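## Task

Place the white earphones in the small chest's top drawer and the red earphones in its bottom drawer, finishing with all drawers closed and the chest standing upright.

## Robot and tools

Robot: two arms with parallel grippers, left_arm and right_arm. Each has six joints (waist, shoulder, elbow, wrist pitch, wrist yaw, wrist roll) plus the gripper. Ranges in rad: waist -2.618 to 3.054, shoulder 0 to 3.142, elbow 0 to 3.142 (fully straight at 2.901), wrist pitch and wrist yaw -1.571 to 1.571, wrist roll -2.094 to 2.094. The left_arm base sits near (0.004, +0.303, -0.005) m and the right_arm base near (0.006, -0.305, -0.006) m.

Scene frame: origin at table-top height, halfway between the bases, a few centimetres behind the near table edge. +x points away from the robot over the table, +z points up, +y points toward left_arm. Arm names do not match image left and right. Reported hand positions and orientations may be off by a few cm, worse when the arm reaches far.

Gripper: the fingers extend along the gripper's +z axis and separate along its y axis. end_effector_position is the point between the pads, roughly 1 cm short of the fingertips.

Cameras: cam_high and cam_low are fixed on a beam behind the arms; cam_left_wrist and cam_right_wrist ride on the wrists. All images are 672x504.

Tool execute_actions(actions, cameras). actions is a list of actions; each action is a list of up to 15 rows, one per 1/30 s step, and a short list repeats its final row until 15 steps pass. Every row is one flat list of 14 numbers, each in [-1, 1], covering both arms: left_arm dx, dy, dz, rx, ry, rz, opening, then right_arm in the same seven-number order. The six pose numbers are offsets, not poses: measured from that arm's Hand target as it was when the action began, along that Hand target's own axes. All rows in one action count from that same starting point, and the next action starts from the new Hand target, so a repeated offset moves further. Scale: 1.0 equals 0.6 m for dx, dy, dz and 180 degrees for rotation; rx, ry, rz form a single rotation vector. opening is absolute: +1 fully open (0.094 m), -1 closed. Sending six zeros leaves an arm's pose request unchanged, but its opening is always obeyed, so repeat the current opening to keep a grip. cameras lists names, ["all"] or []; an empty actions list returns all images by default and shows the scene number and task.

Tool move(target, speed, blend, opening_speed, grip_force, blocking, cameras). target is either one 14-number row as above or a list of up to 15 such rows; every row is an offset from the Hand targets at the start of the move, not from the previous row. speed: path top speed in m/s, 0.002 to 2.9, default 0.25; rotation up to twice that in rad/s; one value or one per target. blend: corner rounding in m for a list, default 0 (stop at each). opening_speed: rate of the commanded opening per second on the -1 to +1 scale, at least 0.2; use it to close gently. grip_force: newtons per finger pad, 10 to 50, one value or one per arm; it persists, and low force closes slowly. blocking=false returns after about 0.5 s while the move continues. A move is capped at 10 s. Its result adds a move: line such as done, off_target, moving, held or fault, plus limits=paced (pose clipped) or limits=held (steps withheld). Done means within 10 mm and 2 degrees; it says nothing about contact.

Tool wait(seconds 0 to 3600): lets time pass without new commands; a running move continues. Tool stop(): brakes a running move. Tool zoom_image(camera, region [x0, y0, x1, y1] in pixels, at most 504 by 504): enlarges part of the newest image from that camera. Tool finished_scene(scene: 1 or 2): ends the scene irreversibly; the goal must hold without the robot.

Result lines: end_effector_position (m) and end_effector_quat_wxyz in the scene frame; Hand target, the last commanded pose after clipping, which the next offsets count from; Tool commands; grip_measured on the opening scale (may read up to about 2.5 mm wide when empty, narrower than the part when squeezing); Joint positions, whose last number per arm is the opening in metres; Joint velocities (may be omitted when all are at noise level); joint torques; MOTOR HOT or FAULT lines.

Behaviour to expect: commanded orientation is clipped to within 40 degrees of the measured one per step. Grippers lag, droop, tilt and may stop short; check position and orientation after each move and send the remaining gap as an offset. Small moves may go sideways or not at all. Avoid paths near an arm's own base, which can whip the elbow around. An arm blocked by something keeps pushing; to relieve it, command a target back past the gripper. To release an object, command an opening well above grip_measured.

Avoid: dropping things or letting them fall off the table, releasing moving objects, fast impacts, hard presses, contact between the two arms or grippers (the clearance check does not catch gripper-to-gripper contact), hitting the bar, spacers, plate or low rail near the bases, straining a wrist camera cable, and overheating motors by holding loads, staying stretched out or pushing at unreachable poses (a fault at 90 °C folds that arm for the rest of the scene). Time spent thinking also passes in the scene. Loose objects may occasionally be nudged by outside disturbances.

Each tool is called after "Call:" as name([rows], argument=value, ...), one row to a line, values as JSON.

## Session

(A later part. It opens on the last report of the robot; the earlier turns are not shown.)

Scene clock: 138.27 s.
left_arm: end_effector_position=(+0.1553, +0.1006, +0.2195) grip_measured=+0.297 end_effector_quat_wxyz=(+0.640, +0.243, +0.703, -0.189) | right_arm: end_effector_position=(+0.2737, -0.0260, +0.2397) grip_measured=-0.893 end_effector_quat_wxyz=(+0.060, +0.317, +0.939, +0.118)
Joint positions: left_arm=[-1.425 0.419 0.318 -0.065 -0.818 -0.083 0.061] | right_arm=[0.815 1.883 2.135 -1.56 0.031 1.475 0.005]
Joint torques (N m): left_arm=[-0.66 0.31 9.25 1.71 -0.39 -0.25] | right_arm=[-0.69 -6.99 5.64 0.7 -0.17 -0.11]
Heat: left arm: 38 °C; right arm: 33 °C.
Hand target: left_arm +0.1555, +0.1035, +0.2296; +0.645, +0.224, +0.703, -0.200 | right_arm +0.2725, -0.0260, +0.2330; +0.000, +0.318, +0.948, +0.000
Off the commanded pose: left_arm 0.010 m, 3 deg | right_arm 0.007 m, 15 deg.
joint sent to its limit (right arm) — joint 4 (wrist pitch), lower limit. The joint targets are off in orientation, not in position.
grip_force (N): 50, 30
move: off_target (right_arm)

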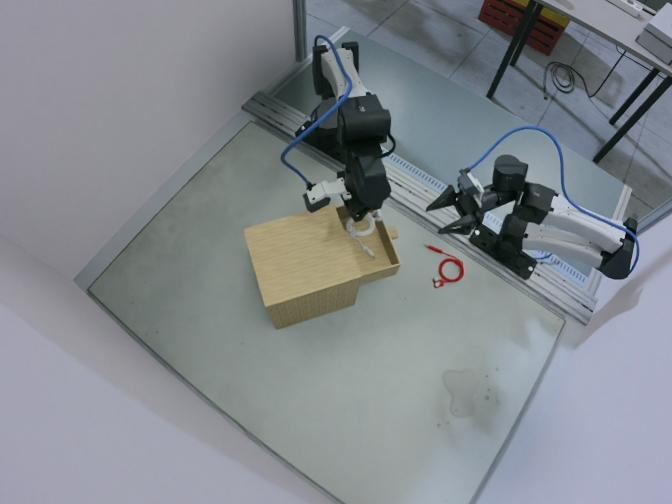

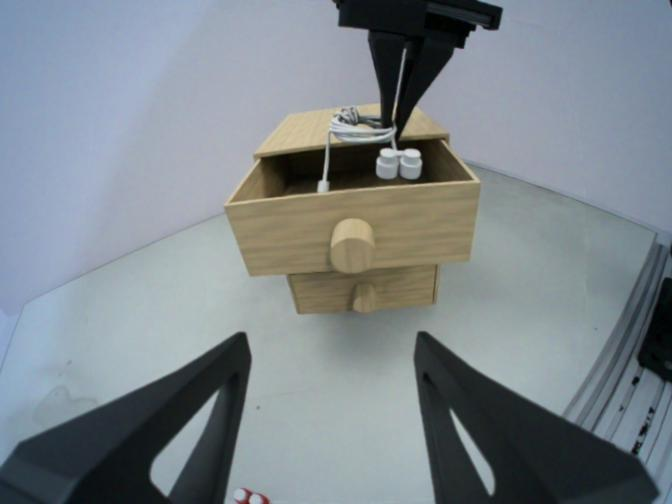

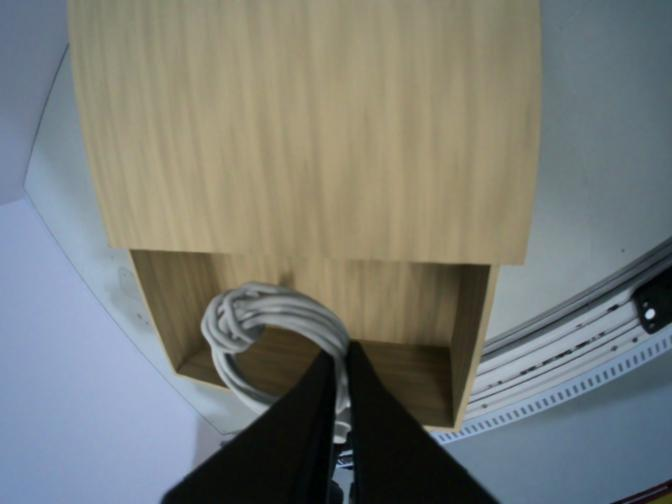

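Call:
move([
  [0,0,0,0,0,0,0.3,-0.03,0,0,0,0,0,-1],
  [0,0,0,0,0,0,0.3,-0.03,0,0.036,0,0,0,-1],
  [0,0,0,0,0,0,0.3,-0.03,0,0.036,0,0,0,-0.4],
  [0,0,0,0,0,0,0.3,-0.03,0,-0.1,0,0,0,-0.4],
], speed=0.12, opening_speed=1, blend=[0.01,0,0,0], cameras=["cam_high","cam_left_wrist","cam_right_wrist"])

Scene clock: 144.87 s.
left_arm: end_effector_position=(+0.1553, +0.1006, +0.2195) grip_measured=+0.297 end_effector_quat_wxyz=(+0.640, +0.243, +0.703, -0.189) | right_arm: end_effector_position=(+0.2884, -0.0374, +0.2792) grip_measured=-0.402 end_effector_quat_wxyz=(+0.090, +0.315, +0.929, +0.171)
Joint positions: left_arm=[-1.425 0.419 0.318 -0.065 -0.818 -0.083 0.061] | right_arm=[0.766 1.842 2.218 -1.561 0.025 1.429 0.028]
Joint torques (N m): left_arm=[-0.68 0.29 9.25 1.71 -0.39 -0.25] | right_arm=[-0.21 -8.5 8.81 0.87 0 -0.13]
Heat: left arm: 39 °C; right arm: 33 °C.
Hand target: left_arm +0.1555, +0.1035, +0.2296; +0.645, +0.224, +0.703, -0.200 | right_arm +0.2869, -0.0368, +0.2930; +0.000, +0.318, +0.948, +0.000
Off the commanded pose: left_arm 0.010 m, 3 deg | right_arm 0.014 m, 22 deg.
joint sent to its limit (right arm) — joint 4 (wrist pitch), lower limit. The joint targets are off in orientation, not in position.
grip_force (N): 50, 30
move: off_target (right_arm); target 3's new opening was sent with right_arm's hand 0.013 m and 13 deg from that target

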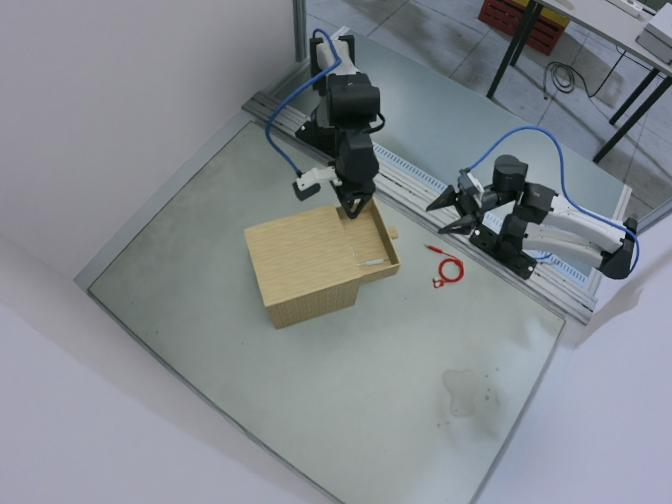

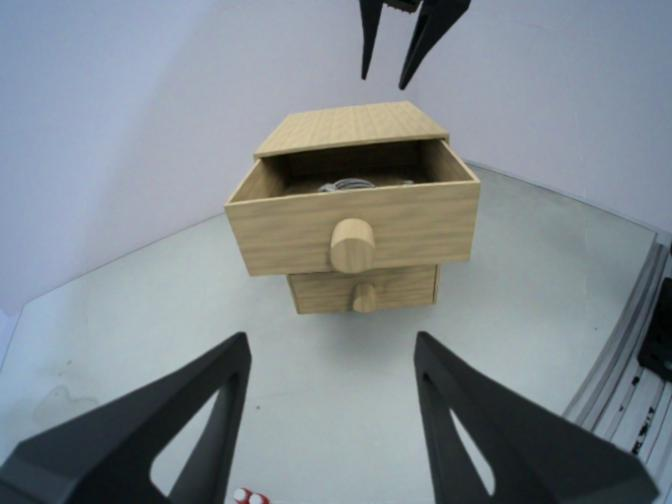

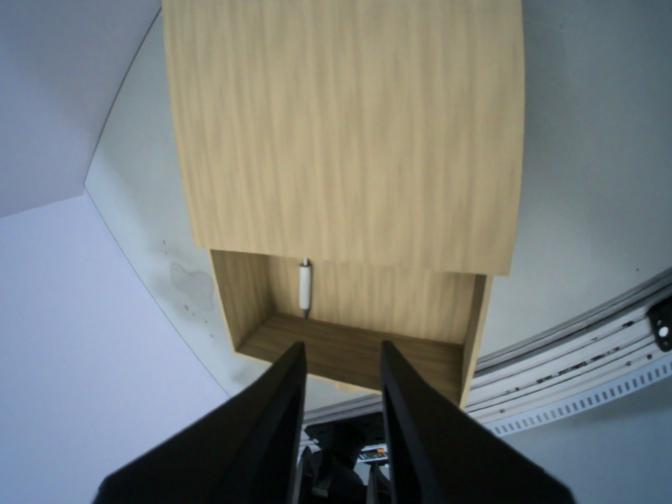

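Call:
move([
  [-0.015,-0.003,0.1,0,0,0,0.3,-0.03,-0.421,-0.05,0,0,-0.2055,0.2],
  [-0.022,-0.007,0.362,0,0,0,0.3,-0.03,-0.421,-0.05,0,0,-0.2055,0.2],
], speed=[0.25,0.15], blend=[0.02,0], cameras=["cam_high","cam_left_wrist","cam_right_wrist"])

Scene clock: 153.43 s.
left_arm: end_effector_position=(+0.3235, -0.0151, +0.2076) grip_measured=+0.297 end_effector_quat_wxyz=(+0.629, +0.229, +0.719, -0.186) | right_arm: end_effector_position=(+0.1510, -0.2467, +0.3261) grip_measured=+0.198 end_effector_quat_wxyz=(+0.321, +0.003, +0.935, +0.150)
Joint positions: left_arm=[-0.868 1.471 0.696 0.624 -0.29 -0.03 0.061] | right_arm=[0.412 0.847 1.565 -1.561 0.008 0.425 0.056]
Joint torques (N m): left_arm=[0.8 -3.81 10.56 2.27 0.14 0.01] | right_arm=[-1.16 0.51 4.37 1.51 -0.02 -0.11]
Heat: left arm: 39 °C; right arm: 33 °C.
Hand target: left_arm +0.3315, -0.0245, +0.2235; +0.645, +0.224, +0.703, -0.200 | right_arm +0.1490, -0.2492, +0.3231; +0.012, +0.001, +1.000, +0.006
Off the commanded pose: left_arm 0.020 m, 3 deg | right_arm 0.004 m, 42 deg; orientation clipped.
joint sent to its limit (right arm) — joint 4 (wrist pitch), lower limit. The joint targets are off in orientation, not in position.
grip_force (N): 50, 30
move: off_target (left_arm, right_arm); limits=paced

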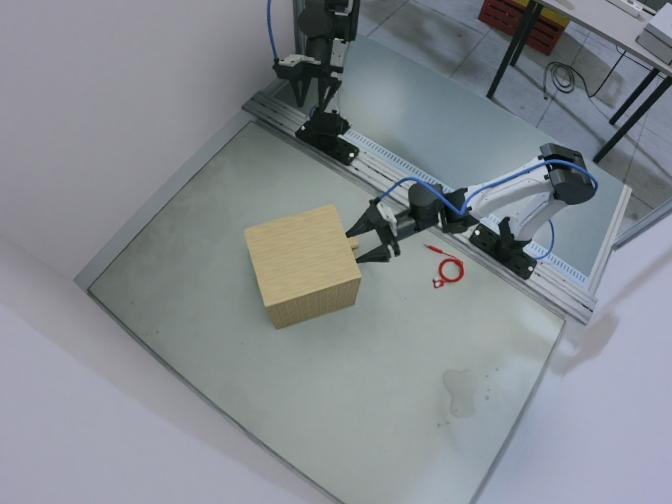

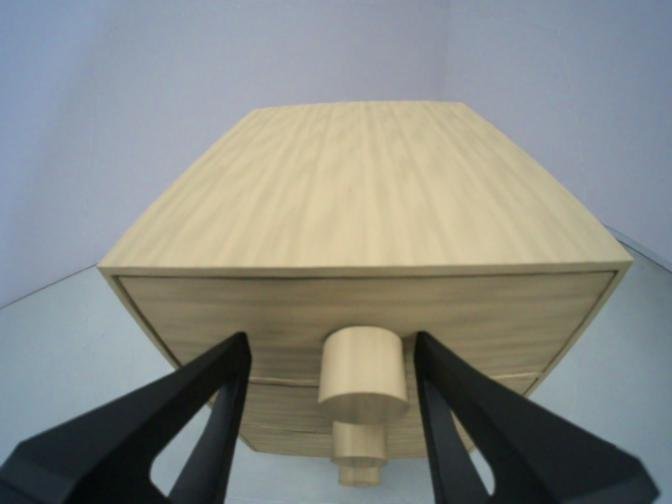

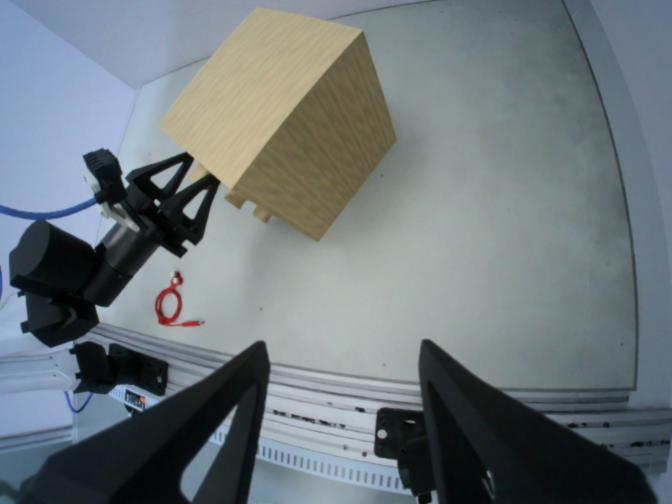

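Call:
move([
  [0,0,-0.18,0,0,0,0.3,0,0,0,0,0,0,0.2],
  [0.244,-0.007,-0.125,0,0.111,0,0.3,0,0,0,0,0,0,0.2],
], speed=0.25, blend=[0.03,0], cameras=["cam_high","cam_left_wrist","cam_right_wrist"])

Scene clock: 166.40 s.
left_arm: end_effector_position=(+0.2544, +0.0266, +0.0818) grip_measured=+0.297 end_effector_quat_wxyz=(+0.511, +0.266, +0.804, -0.147) | right_arm: end_effector_position=(+0.1510, -0.2467, +0.3261) grip_measured=+0.198 end_effector_quat_wxyz=(+0.321, +0.002, +0.935, +0.150)
Joint positions: left_arm=[-0.97 1.414 0.395 0.532 -0.347 -0.146 0.061] | right_arm=[0.412 0.847 1.565 -1.561 0.008 0.423 0.056]
Joint torques (N m): left_arm=[0.76 -3.41 6.95 1.95 -0.07 -0.24] | right_arm=[-0.94 0.38 4.19 1.58 -0.03 -0.13]
Heat: left arm: 41 °C; right arm: 32 °C.
Hand target: left_arm +0.2579, +0.0232, +0.0841; +0.513, +0.256, +0.804, -0.158 | right_arm +0.1490, -0.2492, +0.3231; +0.012, +0.001, +1.000, +0.006
Off the commanded pose: left_arm 0.006 m, 2 deg | right_arm 0.004 m, 40 deg.
joint sent to its limit (right arm) — joint 4 (wrist pitch), lower limit. The joint targets are off in orientation, not in position.
grip_force (N): 50, 30
move: done

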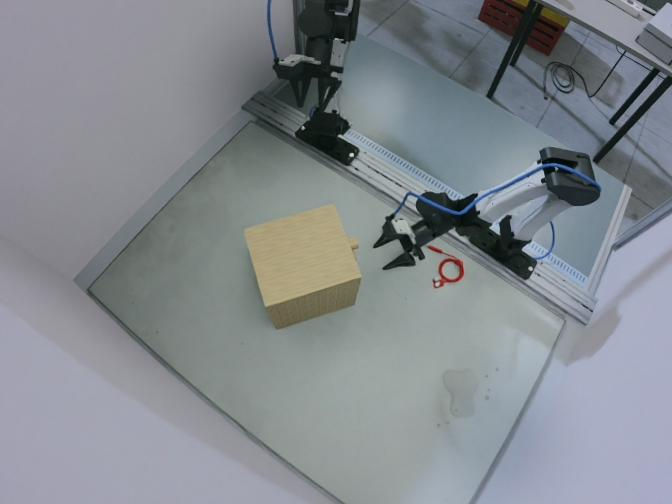

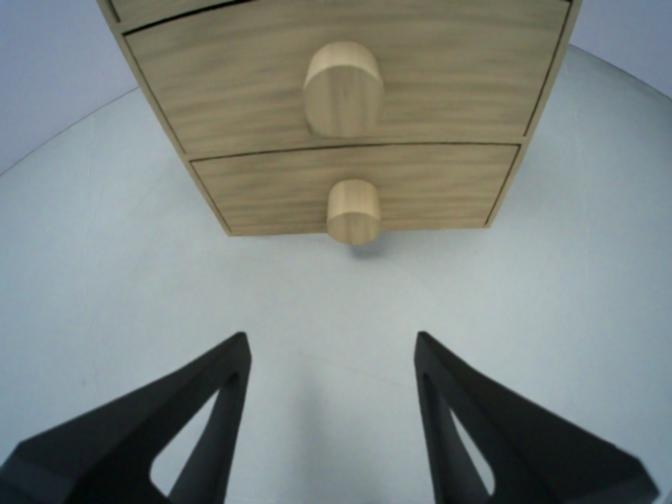

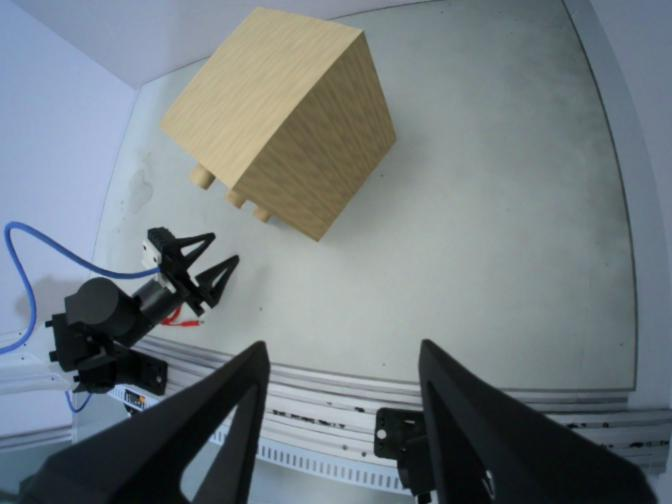

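Call:
move(target=[0.025,-0.015,0.045,0,0,0,0.1,0,0,0,0,0,0,0.2], speed=0.2, cameras=["cam_left_wrist","cam_right_wrist"])

Call:
zoom_image(camera="cam_right_wrist", region=[60, 80, 360, 360])

Scene clock: 179.07 s.
left_arm: end_effector_position=(+0.2636, +0.0128, +0.0543) grip_measured=+0.103 end_effector_quat_wxyz=(+0.507, +0.266, +0.807, -0.146) | right_arm: end_effector_position=(+0.1510, -0.2467, +0.3261) grip_measured=+0.198 end_effector_quat_wxyz=(+0.321, +0.002, +0.935, +0.150)
Joint positions: left_arm=[-0.97 1.609 0.414 0.7 -0.347 -0.151 0.052] | right_arm=[0.412 0.847 1.565 -1.561 0.008 0.423 0.056]
Joint torques (N m): left_arm=[0.05 -4.29 7.19 1.95 -0.15 -0.22] | right_arm=[-0.92 0.64 4.26 1.58 -0.01 -0.12]
Heat: left arm: 41 °C; right arm: 33 °C.
Hand target: left_arm +0.2678, +0.0056, +0.0592; +0.513, +0.255, +0.804, -0.158 | right_arm +0.1490, -0.2492, +0.3231; +0.012, +0.001, +1.000, +0.006
Off the commanded pose: left_arm 0.010 m, 2 deg | right_arm 0.004 m, 40 deg.
joint sent to its limit (right arm) — joint 4 (wrist pitch), lower limit. The joint targets are off in orientation, not in position.
grip_force (N): 50, 30
move: done

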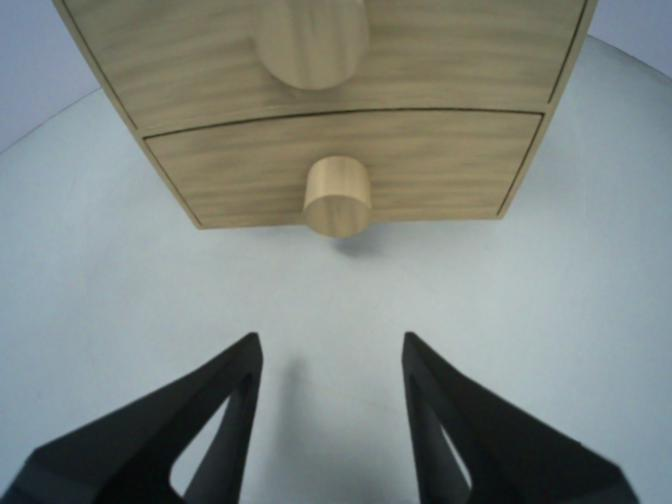

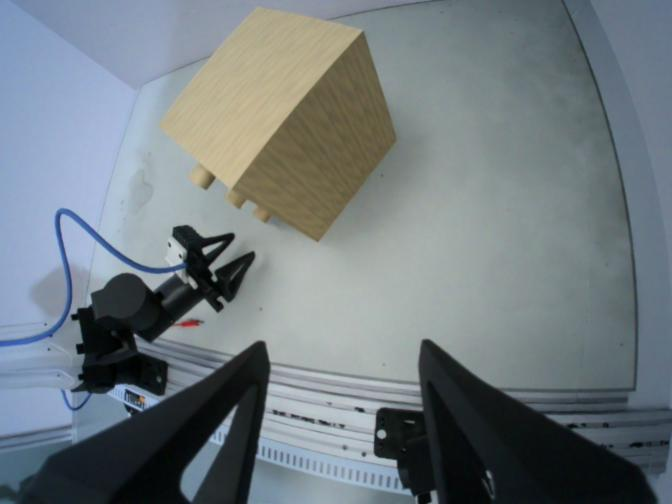

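Scaled by 1.680 from the camera's image (finer frame: 960x720).

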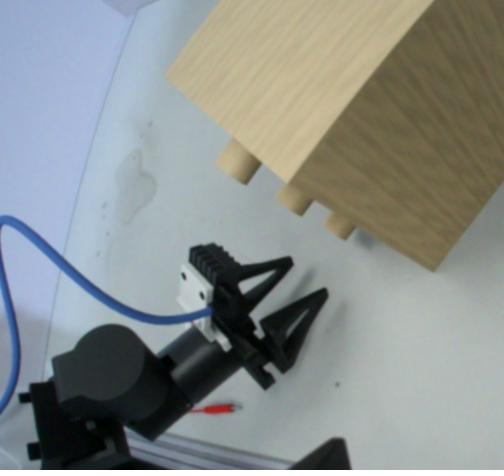

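Call:
move(target=[-0.0365,0,0.047,0,0,0,0.1,0,0,0,0,0,0,0.2], speed=0.15, cameras=["cam_left_wrist"])

Scene clock: 183.40 s.
left_arm: end_effector_position=(+0.2915, -0.0107, +0.0673) grip_measured=+0.103 end_effector_quat_wxyz=(+0.514, +0.254, +0.804, -0.158) | right_arm: end_effector_position=(+0.1510, -0.2467, +0.3261) grip_measured=+0.198 end_effector_quat_wxyz=(+0.321, +0.002, +0.935, +0.150)
Joint positions: left_arm=[-0.931 1.686 0.55 0.671 -0.311 -0.151 0.052] | right_arm=[0.412 0.847 1.565 -1.561 0.008 0.423 0.056]
Joint torques (N m): left_arm=[0.75 -5.19 7.56 1.75 -0.07 0] | right_arm=[-0.8 0.5 4.3 1.57 0.01 -0.09]
Heat: left arm: 40 °C; right arm: 33 °C.
Hand target: left_arm +0.2963, -0.0145, +0.0670; +0.513, +0.255, +0.804, -0.158 | right_arm +0.1490, -0.2492, +0.3231; +0.012, +0.001, +1.000, +0.006
Off the commanded pose: left_arm 0.006 m, 0 deg | right_arm 0.004 m, 40 deg.
joint sent to its limit (right arm) — joint 4 (wrist pitch), lower limit. The joint targets are off in orientation, not in position.
grip_force (N): 50, 30
move: done

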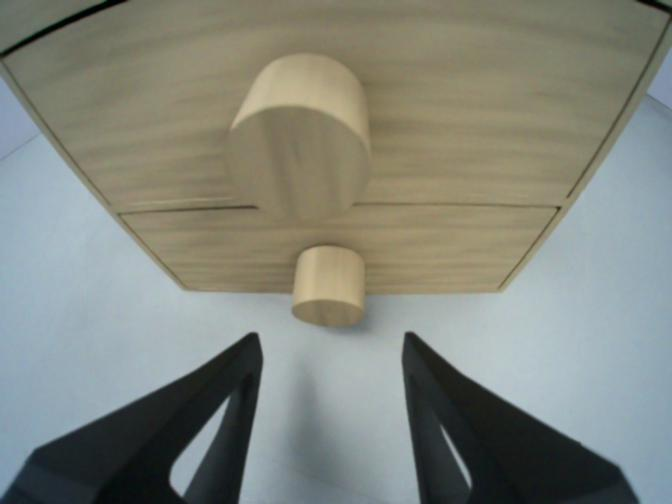

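Call:
move([
  [-0.018,0.002,0.047,0,0,0,0.1,0,0,0,0,0,0,0.2],
  [-0.018,0.002,0.047,0,0,0,-1,0,0,0,0,0,0,0.2],
], speed=0.1, opening_speed=1.5, cameras=["cam_left_wrist"])

Scene clock: 188.40 s.
left_arm: end_effector_position=(+0.3136, -0.0241, +0.0599) grip_measured=-0.439 end_effector_quat_wxyz=(+0.506, +0.256, +0.809, -0.153) | right_arm: end_effector_position=(+0.1510, -0.2467, +0.3261) grip_measured=+0.198 end_effector_quat_wxyz=(+0.321, +0.002, +0.935, +0.150)
Joint positions: left_arm=[-0.897 1.782 0.652 0.649 -0.281 -0.139 0.026] | right_arm=[0.412 0.847 1.565 -1.561 0.008 0.423 0.056]
Joint torques (N m): left_arm=[0.91 -6.08 8.38 1.89 -0.04 0.05] | right_arm=[-0.99 0.43 4.29 1.58 -0.04 -0.13]
Heat: left arm: 40 °C; right arm: 33 °C.
Hand target: left_arm +0.3216, -0.0308, +0.0650; +0.513, +0.256, +0.804, -0.158 | right_arm +0.1490, -0.2492, +0.3231; +0.012, +0.001, +1.000, +0.006
Off the commanded pose: left_arm 0.012 m, 1 deg | right_arm 0.004 m, 40 deg.
joint sent to its limit (right arm) — joint 4 (wrist pitch), lower limit. The joint targets are off in orientation, not in position.
grip_force (N): 50, 30
move: off_target (left_arm); target 2's new opening was sent with left_arm's hand 0.011 m and 1 deg from that target

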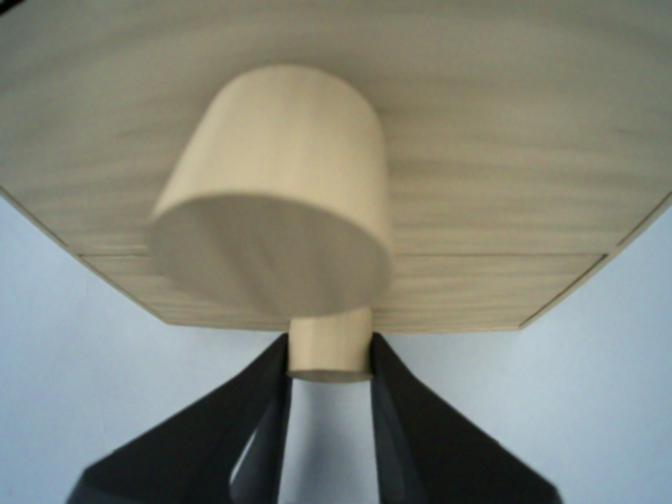

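Call:
move(target=[0.071,0.002,-0.151,0,0,0,-1,0,0,0,0,0,0,0.2], speed=0.12, cameras=["cam_left_wrist","cam_high","cam_right_wrist"])

Scene clock: 192.23 s.
left_arm: end_effector_position=(+0.2399, +0.0252, +0.0576) grip_measured=-0.439 end_effector_quat_wxyz=(+0.503, +0.266, +0.807, -0.159) | right_arm: end_effector_position=(+0.1510, -0.2467, +0.3261) grip_measured=+0.198 end_effector_quat_wxyz=(+0.321, +0.002, +0.935, +0.150)
Joint positions: left_arm=[-1.012 1.493 0.328 0.664 -0.361 -0.185 0.026] | right_arm=[0.412 0.847 1.565 -1.561 0.008 0.423 0.056]
Joint torques (N m): left_arm=[-0.77 -6.91 4.96 1.78 -0.52 -0.12] | right_arm=[-0.83 0.49 4.21 1.52 -0.01 -0.11]
Heat: left arm: 40 °C; right arm: 33 °C.
Hand target: left_arm +0.2402, +0.0276, +0.0646; +0.513, +0.256, +0.804, -0.158 | right_arm +0.1490, -0.2492, +0.3231; +0.012, +0.001, +1.000, +0.006
Off the commanded pose: left_arm 0.007 m, 2 deg | right_arm 0.004 m, 40 deg.
joint sent to its limit (right arm) — joint 4 (wrist pitch), lower limit. The joint targets are off in orientation, not in position.
grip_force (N): 50, 30
move: done
Images, in order (width x height): cam_high 672x504, cam_left_wrist 672x504, cam_right_wrist 672x504.

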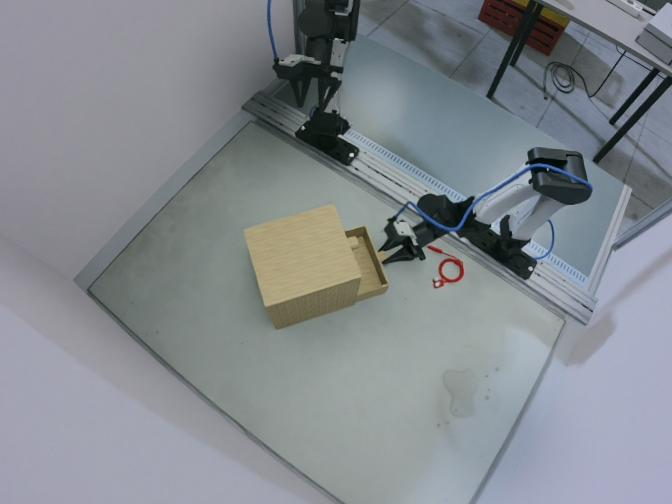

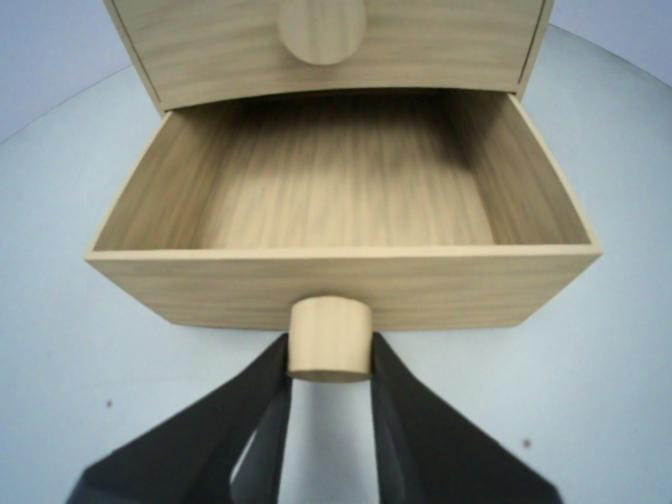

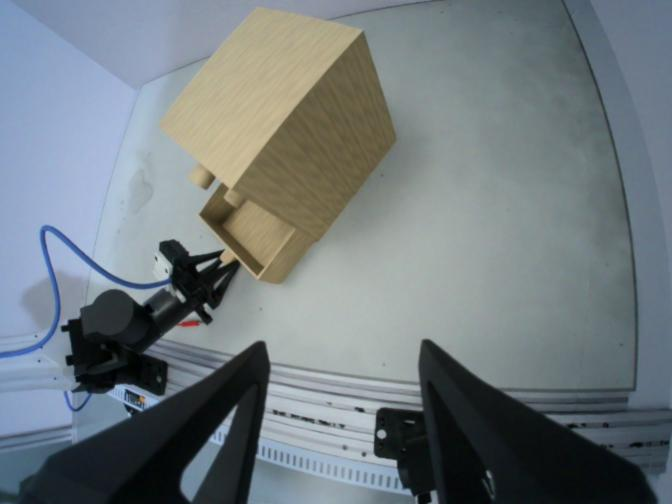

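Call:
move([
  [0,0,0,0,0,0,0.1,0,0,0,0,0,0,0.2],
  [0,0,-0.12,0,0,0,0.1,0,0,0,0,0,0,0.2],
  [0,0.1445,-0.292,0,0.361,0,0.1,0,0,0,0,0,0,0.2],
], speed=0.25, blend=[0,0.03,0], cameras=["cam_left_wrist","cam_high"])

Scene clock: 202.57 s.
left_arm: end_effector_position=(+0.1606, +0.1899, +0.1363) grip_measured=+0.097 end_effector_quat_wxyz=(+0.011, +0.297, +0.955, +0.009) | right_arm: end_effector_position=(+0.1510, -0.2467, +0.3261) grip_measured=+0.198 end_effector_quat_wxyz=(+0.321, +0.002, +0.935, +0.150)
Joint positions: left_arm=[-0.613 1.263 1.117 -1.414 -0.017 -0.032 0.052] | right_arm=[0.412 0.847 1.565 -1.561 0.008 0.423 0.056]
Joint torques (N m): left_arm=[0.76 -2.28 8.32 0.14 0.11 0.09] | right_arm=[-1.07 0.54 4.15 1.51 -0.01 -0.08]
Heat: left arm: 40 °C; right arm: 33 °C.
Hand target: left_arm +0.1595, +0.1891, +0.1395; +0.001, +0.300, +0.954, +0.004 | right_arm +0.1490, -0.2492, +0.3231; +0.012, +0.001, +1.000, +0.006
Off the commanded pose: left_arm 0.003 m, 1 deg | right_arm 0.004 m, 40 deg.
joint sent to its limit (right arm) — joint 4 (wrist pitch), lower limit. The joint targets are off in orientation, not in position.
grip_force (N): 50, 30
move: done
Images, in order (width x height): cam_high 672x504, cam_left_wrist 672x504.

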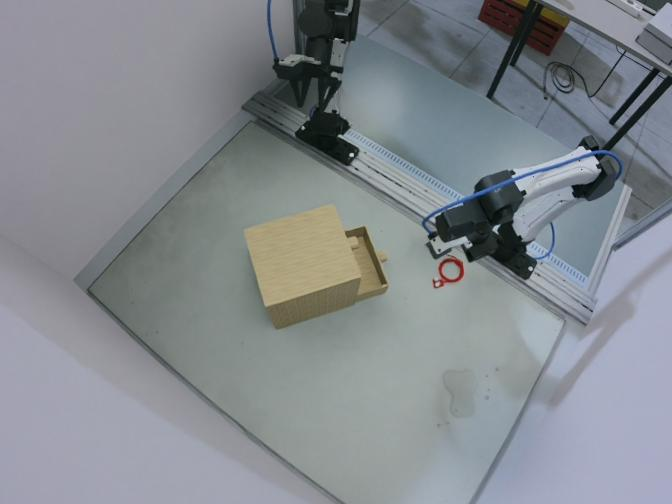

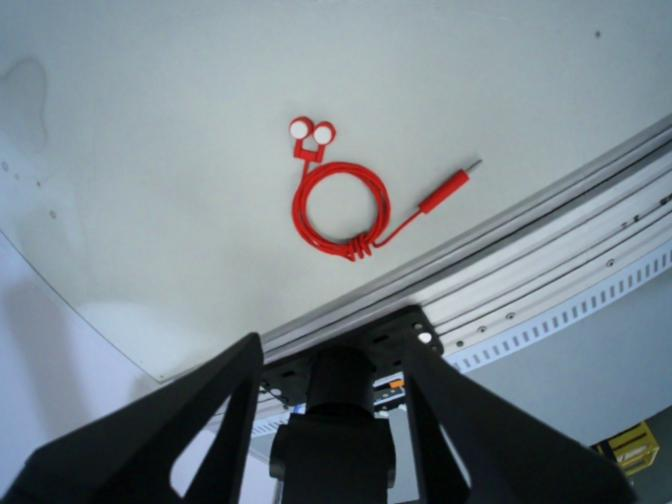

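Call:
move(target=[-0.025,-0.055,0.125,0,0,0,-0.2,0,0,0,0,0,0,0.2], speed=0.25, cameras=["cam_left_wrist"])

Scene clock: 206.30 s.
left_arm: end_effector_position=(+0.1577, +0.1536, +0.0698) grip_measured=-0.197 end_effector_quat_wxyz=(+0.015, +0.304, +0.953, +0.003) | right_arm: end_effector_position=(+0.1510, -0.2467, +0.3261) grip_measured=+0.198 end_effector_quat_wxyz=(+0.321, +0.002, +0.935, +0.150)
Joint positions: left_arm=[-0.754 1.35 0.915 -1.116 -0.01 -0.159 0.038] | right_arm=[0.412 0.847 1.565 -1.561 0.008 0.423 0.056]
Joint torques (N m): left_arm=[-0.54 -2.92 5.49 0.39 0.04 -0.17] | right_arm=[-1.11 0.5 4.07 1.56 -0.02 -0.1]
Heat: left arm: 38 °C; right arm: 33 °C.
Hand target: left_arm +0.1532, +0.1540, +0.0642; +0.001, +0.300, +0.954, +0.004 | right_arm +0.1490, -0.2492, +0.3231; +0.012, +0.001, +1.000, +0.006
Off the commanded pose: left_arm 0.007 m, 2 deg | right_arm 0.004 m, 40 deg.
joint sent to its limit (right arm) — joint 4 (wrist pitch), lower limit. The joint targets are off in orientation, not in position.
grip_force (N): 50, 30
move: done

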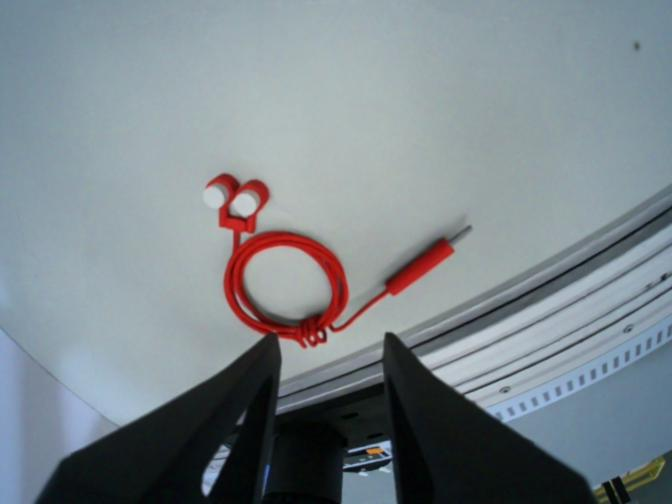

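Call:
move([
  [0.008,-0.003,0.05,0,0,0,-0.4,0,0,0,0,0,0,0.2],
], speed=0.15, cameras=["cam_left_wrist"])

Scene clock: 210.80 s.
left_arm: end_effector_position=(+0.1535, +0.1548, +0.0397) grip_measured=-0.397 end_effector_quat_wxyz=(+0.014, +0.303, +0.953, +0.003) | right_arm: end_effector_position=(+0.1510, -0.2467, +0.3261) grip_measured=+0.198 end_effector_quat_wxyz=(+0.321, +0.002, +0.935, +0.150)
Joint positions: left_arm=[-0.765 1.366 0.804 -0.99 -0.01 -0.171 0.028] | right_arm=[0.412 0.847 1.565 -1.561 0.008 0.423 0.056]
Joint torques (N m): left_arm=[-0.65 -2.91 5.33 0.32 0.04 -0.15] | right_arm=[-0.75 0.54 4.21 1.58 -0.03 -0.15]
Heat: left arm: 38 °C; right arm: 33 °C.
Hand target: left_arm +0.1484, +0.1556, +0.0342; +0.001, +0.300, +0.954, +0.004 | right_arm +0.1490, -0.2492, +0.3231; +0.012, +0.001, +1.000, +0.006
Off the commanded pose: left_arm 0.007 m, 2 deg | right_arm 0.004 m, 40 deg.
joint sent to its limit (right arm) — joint 4 (wrist pitch), lower limit. The joint targets are off in orientation, not in position.
grip_force (N): 50, 30
move: done

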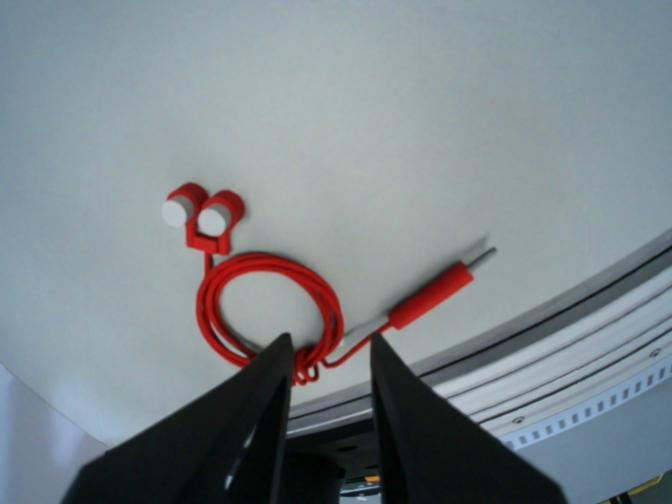

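Call:
move([
  [0,0,0.047,0,0,0,-0.4,0,0,0,0,0,0,0.2],
  [0,0,0.047,0,0,0,-1,0,0,0,0,0,0,0.2],
  [0,0,-0.17,0,0,0,-1,0,0,0,0,0,0,0.2],
], speed=0.12, opening_speed=1, grip_force=[30, 30], cameras=["cam_left_wrist","cam_high"])

Scene clock: 217.50 s.
left_arm: end_effector_position=(+0.1500, +0.1556, +0.1284) grip_measured=-0.910 end_effector_quat_wxyz=(-0.002, +0.303, +0.953, +0.008) | right_arm: end_effector_position=(+0.1510, -0.2467, +0.3261) grip_measured=+0.198 end_effector_quat_wxyz=(+0.321, +0.002, +0.935, +0.150)
Joint positions: left_arm=[-0.767 1.338 1.141 -1.387 -0.005 -0.172 0.004] | right_arm=[0.412 0.847 1.565 -1.561 0.008 0.423 0.056]
Joint torques (N m): left_arm=[-0.54 -5.14 8.27 0.13 -0.02 -0.17] | right_arm=[-1.06 0.47 4.37 1.57 -0.05 -0.12]
Heat: left arm: 37 °C; right arm: 33 °C.
Hand target: left_arm +0.1479, +0.1548, +0.1362; +0.001, +0.300, +0.954, +0.004 | right_arm +0.1490, -0.2492, +0.3231; +0.012, +0.001, +1.000, +0.006
Off the commanded pose: left_arm 0.008 m, 1 deg | right_arm 0.004 m, 40 deg.
joint sent to its limit (right arm) — joint 4 (wrist pitch), lower limit. The joint targets are off in orientation, not in position.
grip_force (N): 30, 30
move: done
Images, in order (width x height): cam_high 672x504, cam_left_wrist 672x504.

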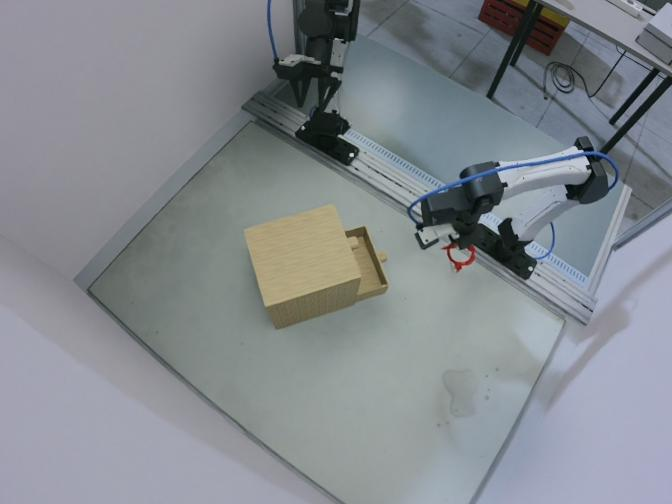

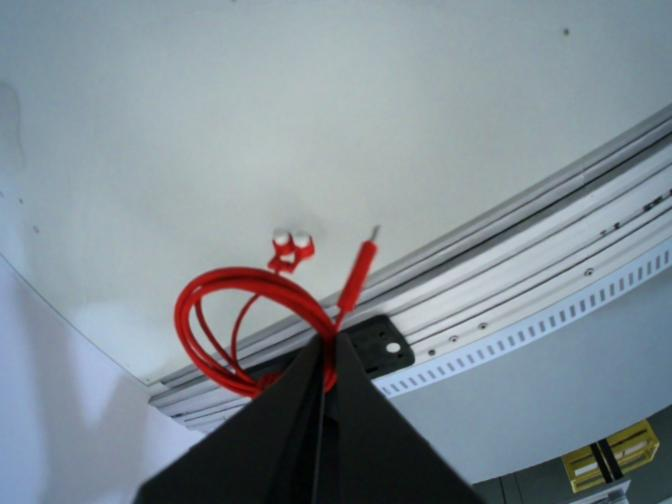

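Call:
move([
  [-0.148,-0.09,-0.14,0,-0.289,0.006,-1,0,0,0,0,0,0,0.2],
  [-0.34,-0.149,-0.057,0,-0.289,0.006,-1,0,0,0,0,0,0,0.2],
], speed=0.2, blend=[0.03,0], cameras=["cam_left_wrist","cam_high","cam_right_wrist"])

Call:
zoom_image(camera="cam_right_wrist", region=[100, 60, 400, 340])

Scene clock: 231.17 s.
left_arm: end_effector_position=(+0.2575, -0.0274, +0.1621) grip_measured=-0.910 end_effector_quat_wxyz=(+0.412, +0.281, +0.859, -0.119) | right_arm: end_effector_position=(+0.1510, -0.2467, +0.3261) grip_measured=+0.198 end_effector_quat_wxyz=(+0.321, +0.002, +0.935, +0.150)
Joint positions: left_arm=[-1.031 1.456 1.021 -0.307 -0.342 -0.272 0.004] | right_arm=[0.412 0.847 1.565 -1.561 0.008 0.423 0.056]
Joint torques (N m): left_arm=[0.76 -4.92 10.02 1.7 -0.1 0.06] | right_arm=[-0.99 0.43 4.16 1.58 -0.03 -0.16]
Heat: left arm: 38 °C; right arm: 33 °C.
Hand target: left_arm +0.2636, -0.0356, +0.1696; +0.419, +0.280, +0.854, -0.128 | right_arm +0.1490, -0.2492, +0.3231; +0.012, +0.001, +1.000, +0.006
Off the commanded pose: left_arm 0.013 m, 1 deg | right_arm 0.004 m, 40 deg.
joint sent to its limit (right arm) — joint 4 (wrist pitch), lower limit. The joint targets are off in orientation, not in position.
grip_force (N): 30, 30
move: off_target (left_arm)
Images, in order (width x height): cam_high 672x504, cam_left_wrist 672x504, cam_right_wrist 672x504.

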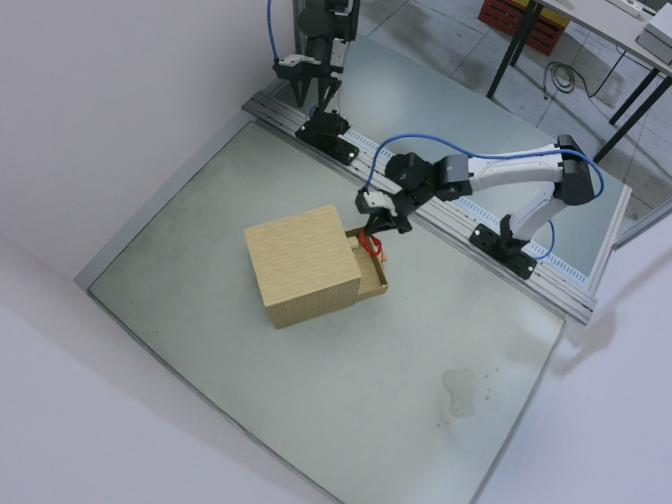

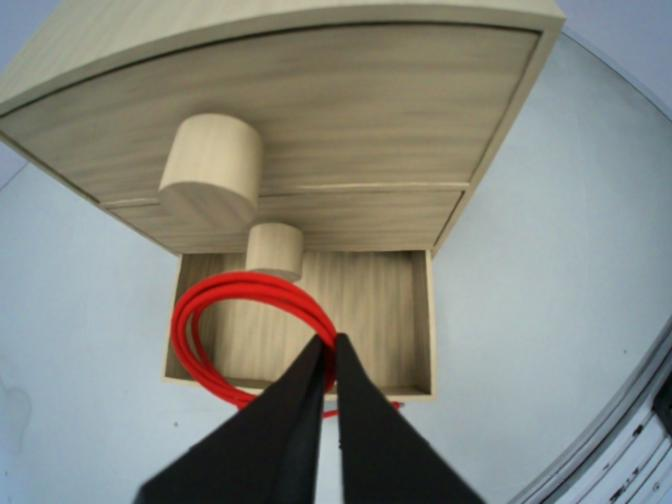

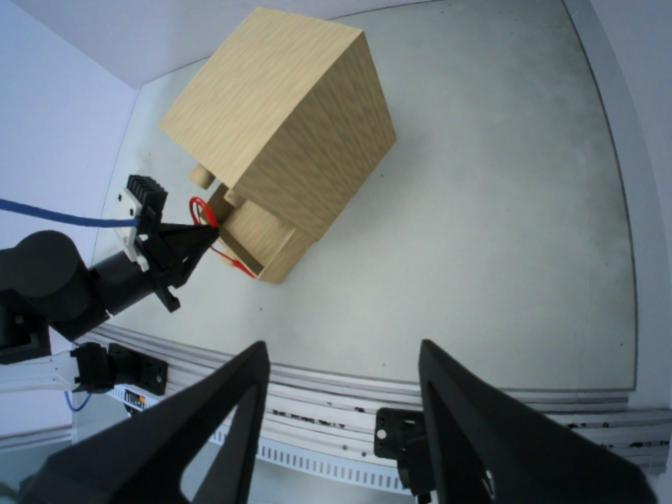

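Scaled by 1.680 from the camera's image (finer frame: 960x720).

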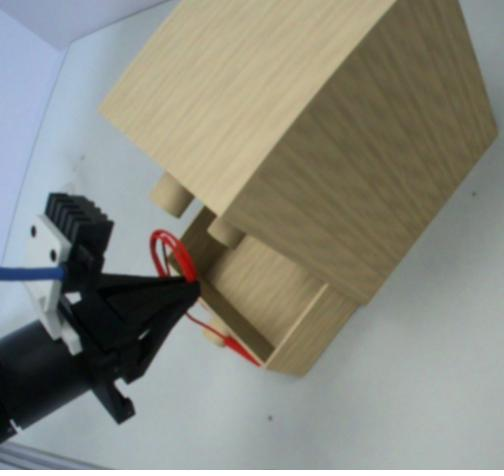

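Call:
move([
  [-0.025,0.013,0.032,0,0,0,-1,0,0,0,0,0,0,0.2],
  [0.047,0.013,0.089,0,0,0,-1,0,0,0,0,0,0,0.2],
], speed=0.12, blend=[0.005,0], cameras=["cam_left_wrist","cam_high","cam_right_wrist"])

Call:
zoom_image(camera="cam_right_wrist", region=[130, 100, 350, 320])

Scene clock: 237.83 s.
left_arm: end_effector_position=(+0.2871, -0.0433, +0.1256) grip_measured=-0.910 end_effector_quat_wxyz=(+0.426, +0.275, +0.852, -0.131) | right_arm: end_effector_position=(+0.1510, -0.2467, +0.3261) grip_measured=+0.198 end_effector_quat_wxyz=(+0.321, +0.002, +0.935, +0.150)
Joint positions: left_arm=[-0.976 1.591 0.964 -0.061 -0.301 -0.234 0.004] | right_arm=[0.412 0.847 1.565 -1.561 0.008 0.423 0.056]
Joint torques (N m): left_arm=[0.79 -5.65 6.37 1.79 -0.08 0.06] | right_arm=[-0.96 0.4 4.27 1.56 0.04 -0.13]
Heat: left arm: 39 °C; right arm: 34 °C.
Hand target: left_arm +0.2888, -0.0431, +0.1146; +0.419, +0.280, +0.854, -0.128 | right_arm +0.1490, -0.2492, +0.3231; +0.012, +0.001, +1.000, +0.006
Off the commanded pose: left_arm 0.011 m, 1 deg | right_arm 0.004 m, 40 deg.
joint sent to its limit (right arm) — joint 4 (wrist pitch), lower limit. The joint targets are off in orientation, not in position.
grip_force (N): 30, 30
move: off_target (left_arm)
Images, in order (width x height): cam_high 672x504, cam_left_wrist 672x504, cam_right_wrist 672x504.

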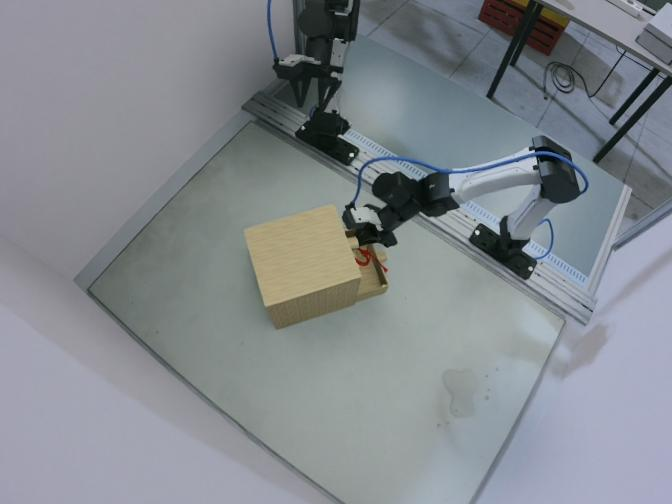

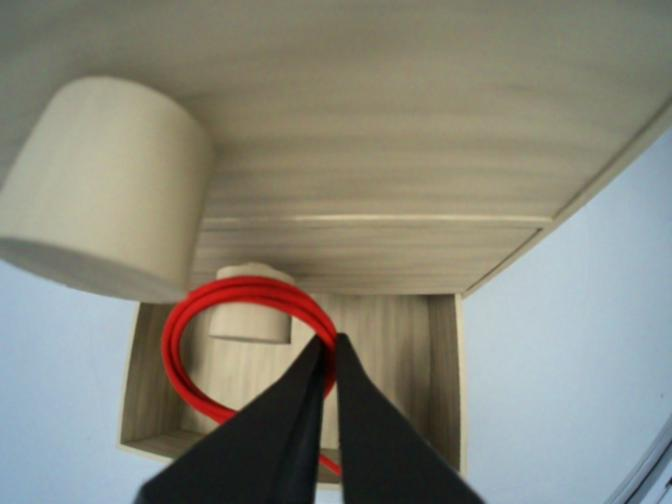

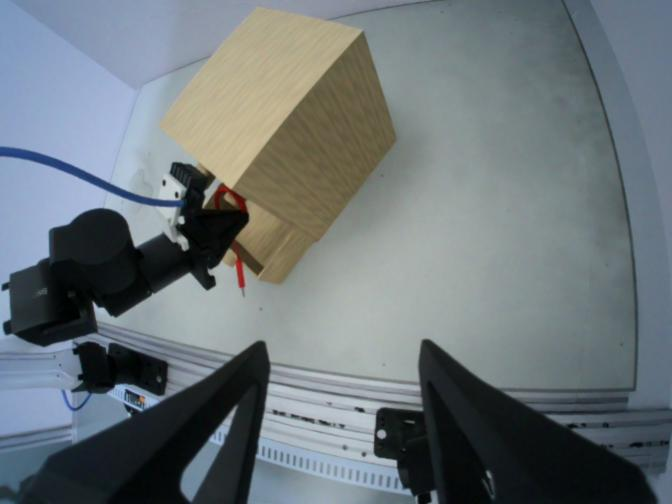

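Scaled by 2.291 from the camera's image (finer frame: 960x720).

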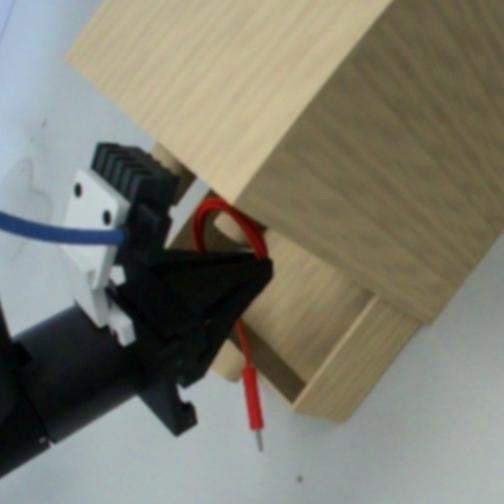

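Call:
move([
  [-0.112,0,-0.087,0,0,0,-1,0,0,0,0,0,0,0.2],
  [-0.112,0,-0.087,0,0.16,0,-1,0,0,0,0,0,0,0.2],
], speed=0.15, cameras=["cam_left_wrist","cam_high","cam_right_wrist"])

Call:
zoom_image(camera="cam_right_wrist", region=[130, 80, 350, 300])

Scene clock: 251.63 s.
left_arm: end_effector_position=(+0.2850, -0.0444, +0.2030) grip_measured=-0.910 end_effector_quat_wxyz=(+0.203, +0.312, +0.927, -0.056) | right_arm: end_effector_position=(+0.1510, -0.2467, +0.3261) grip_measured=+0.198 end_effector_quat_wxyz=(+0.321, +0.002, +0.935, +0.150)
Joint positions: left_arm=[-0.916 1.915 1.965 -1.222 -0.132 -0.263 0.004] | right_arm=[0.412 0.847 1.565 -1.561 0.008 0.423 0.056]
Joint torques (N m): left_arm=[0.9 -8.01 9.11 0.87 -0.08 -0.18] | right_arm=[-0.98 0.25 4.3 1.62 -0.01 -0.11]
Heat: left arm: 39 °C; right arm: 34 °C.
Hand target: left_arm +0.2882, -0.0444, +0.1998; +0.194, +0.303, +0.931, -0.054 | right_arm +0.1490, -0.2492, +0.3231; +0.012, +0.001, +1.000, +0.006
Off the commanded pose: left_arm 0.005 m, 2 deg | right_arm 0.004 m, 40 deg.
joint sent to its limit (right arm) — joint 4 (wrist pitch), lower limit. The joint targets are off in orientation, not in position.
grip_force (N): 30, 30
move: done
Images, in order (width x height): cam_high 672x504, cam_left_wrist 672x504, cam_right_wrist 672x504.

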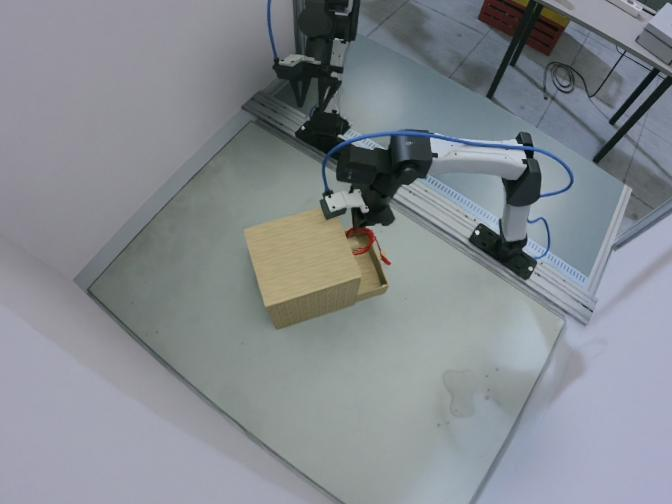

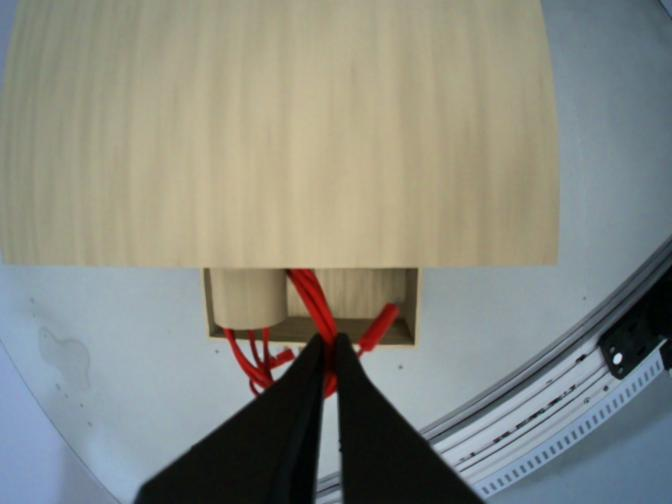

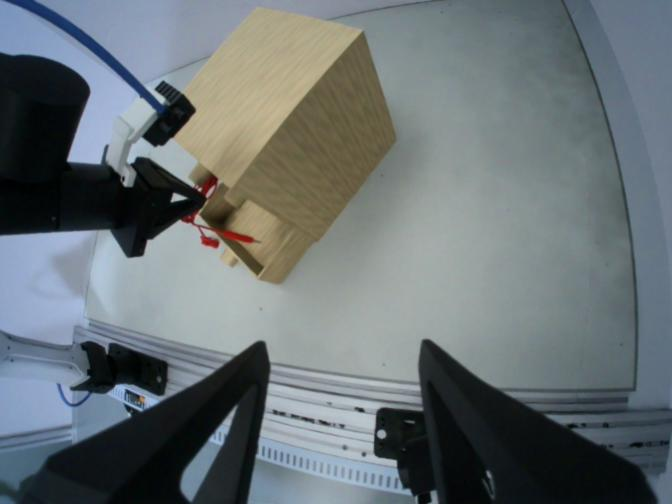

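Scaled by 2.291 from the camera's image (finer frame: 960x720).

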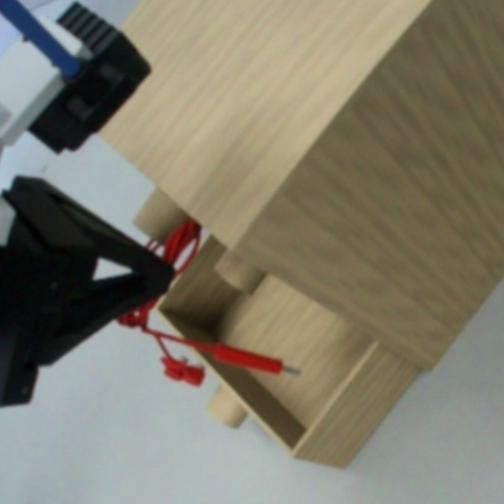

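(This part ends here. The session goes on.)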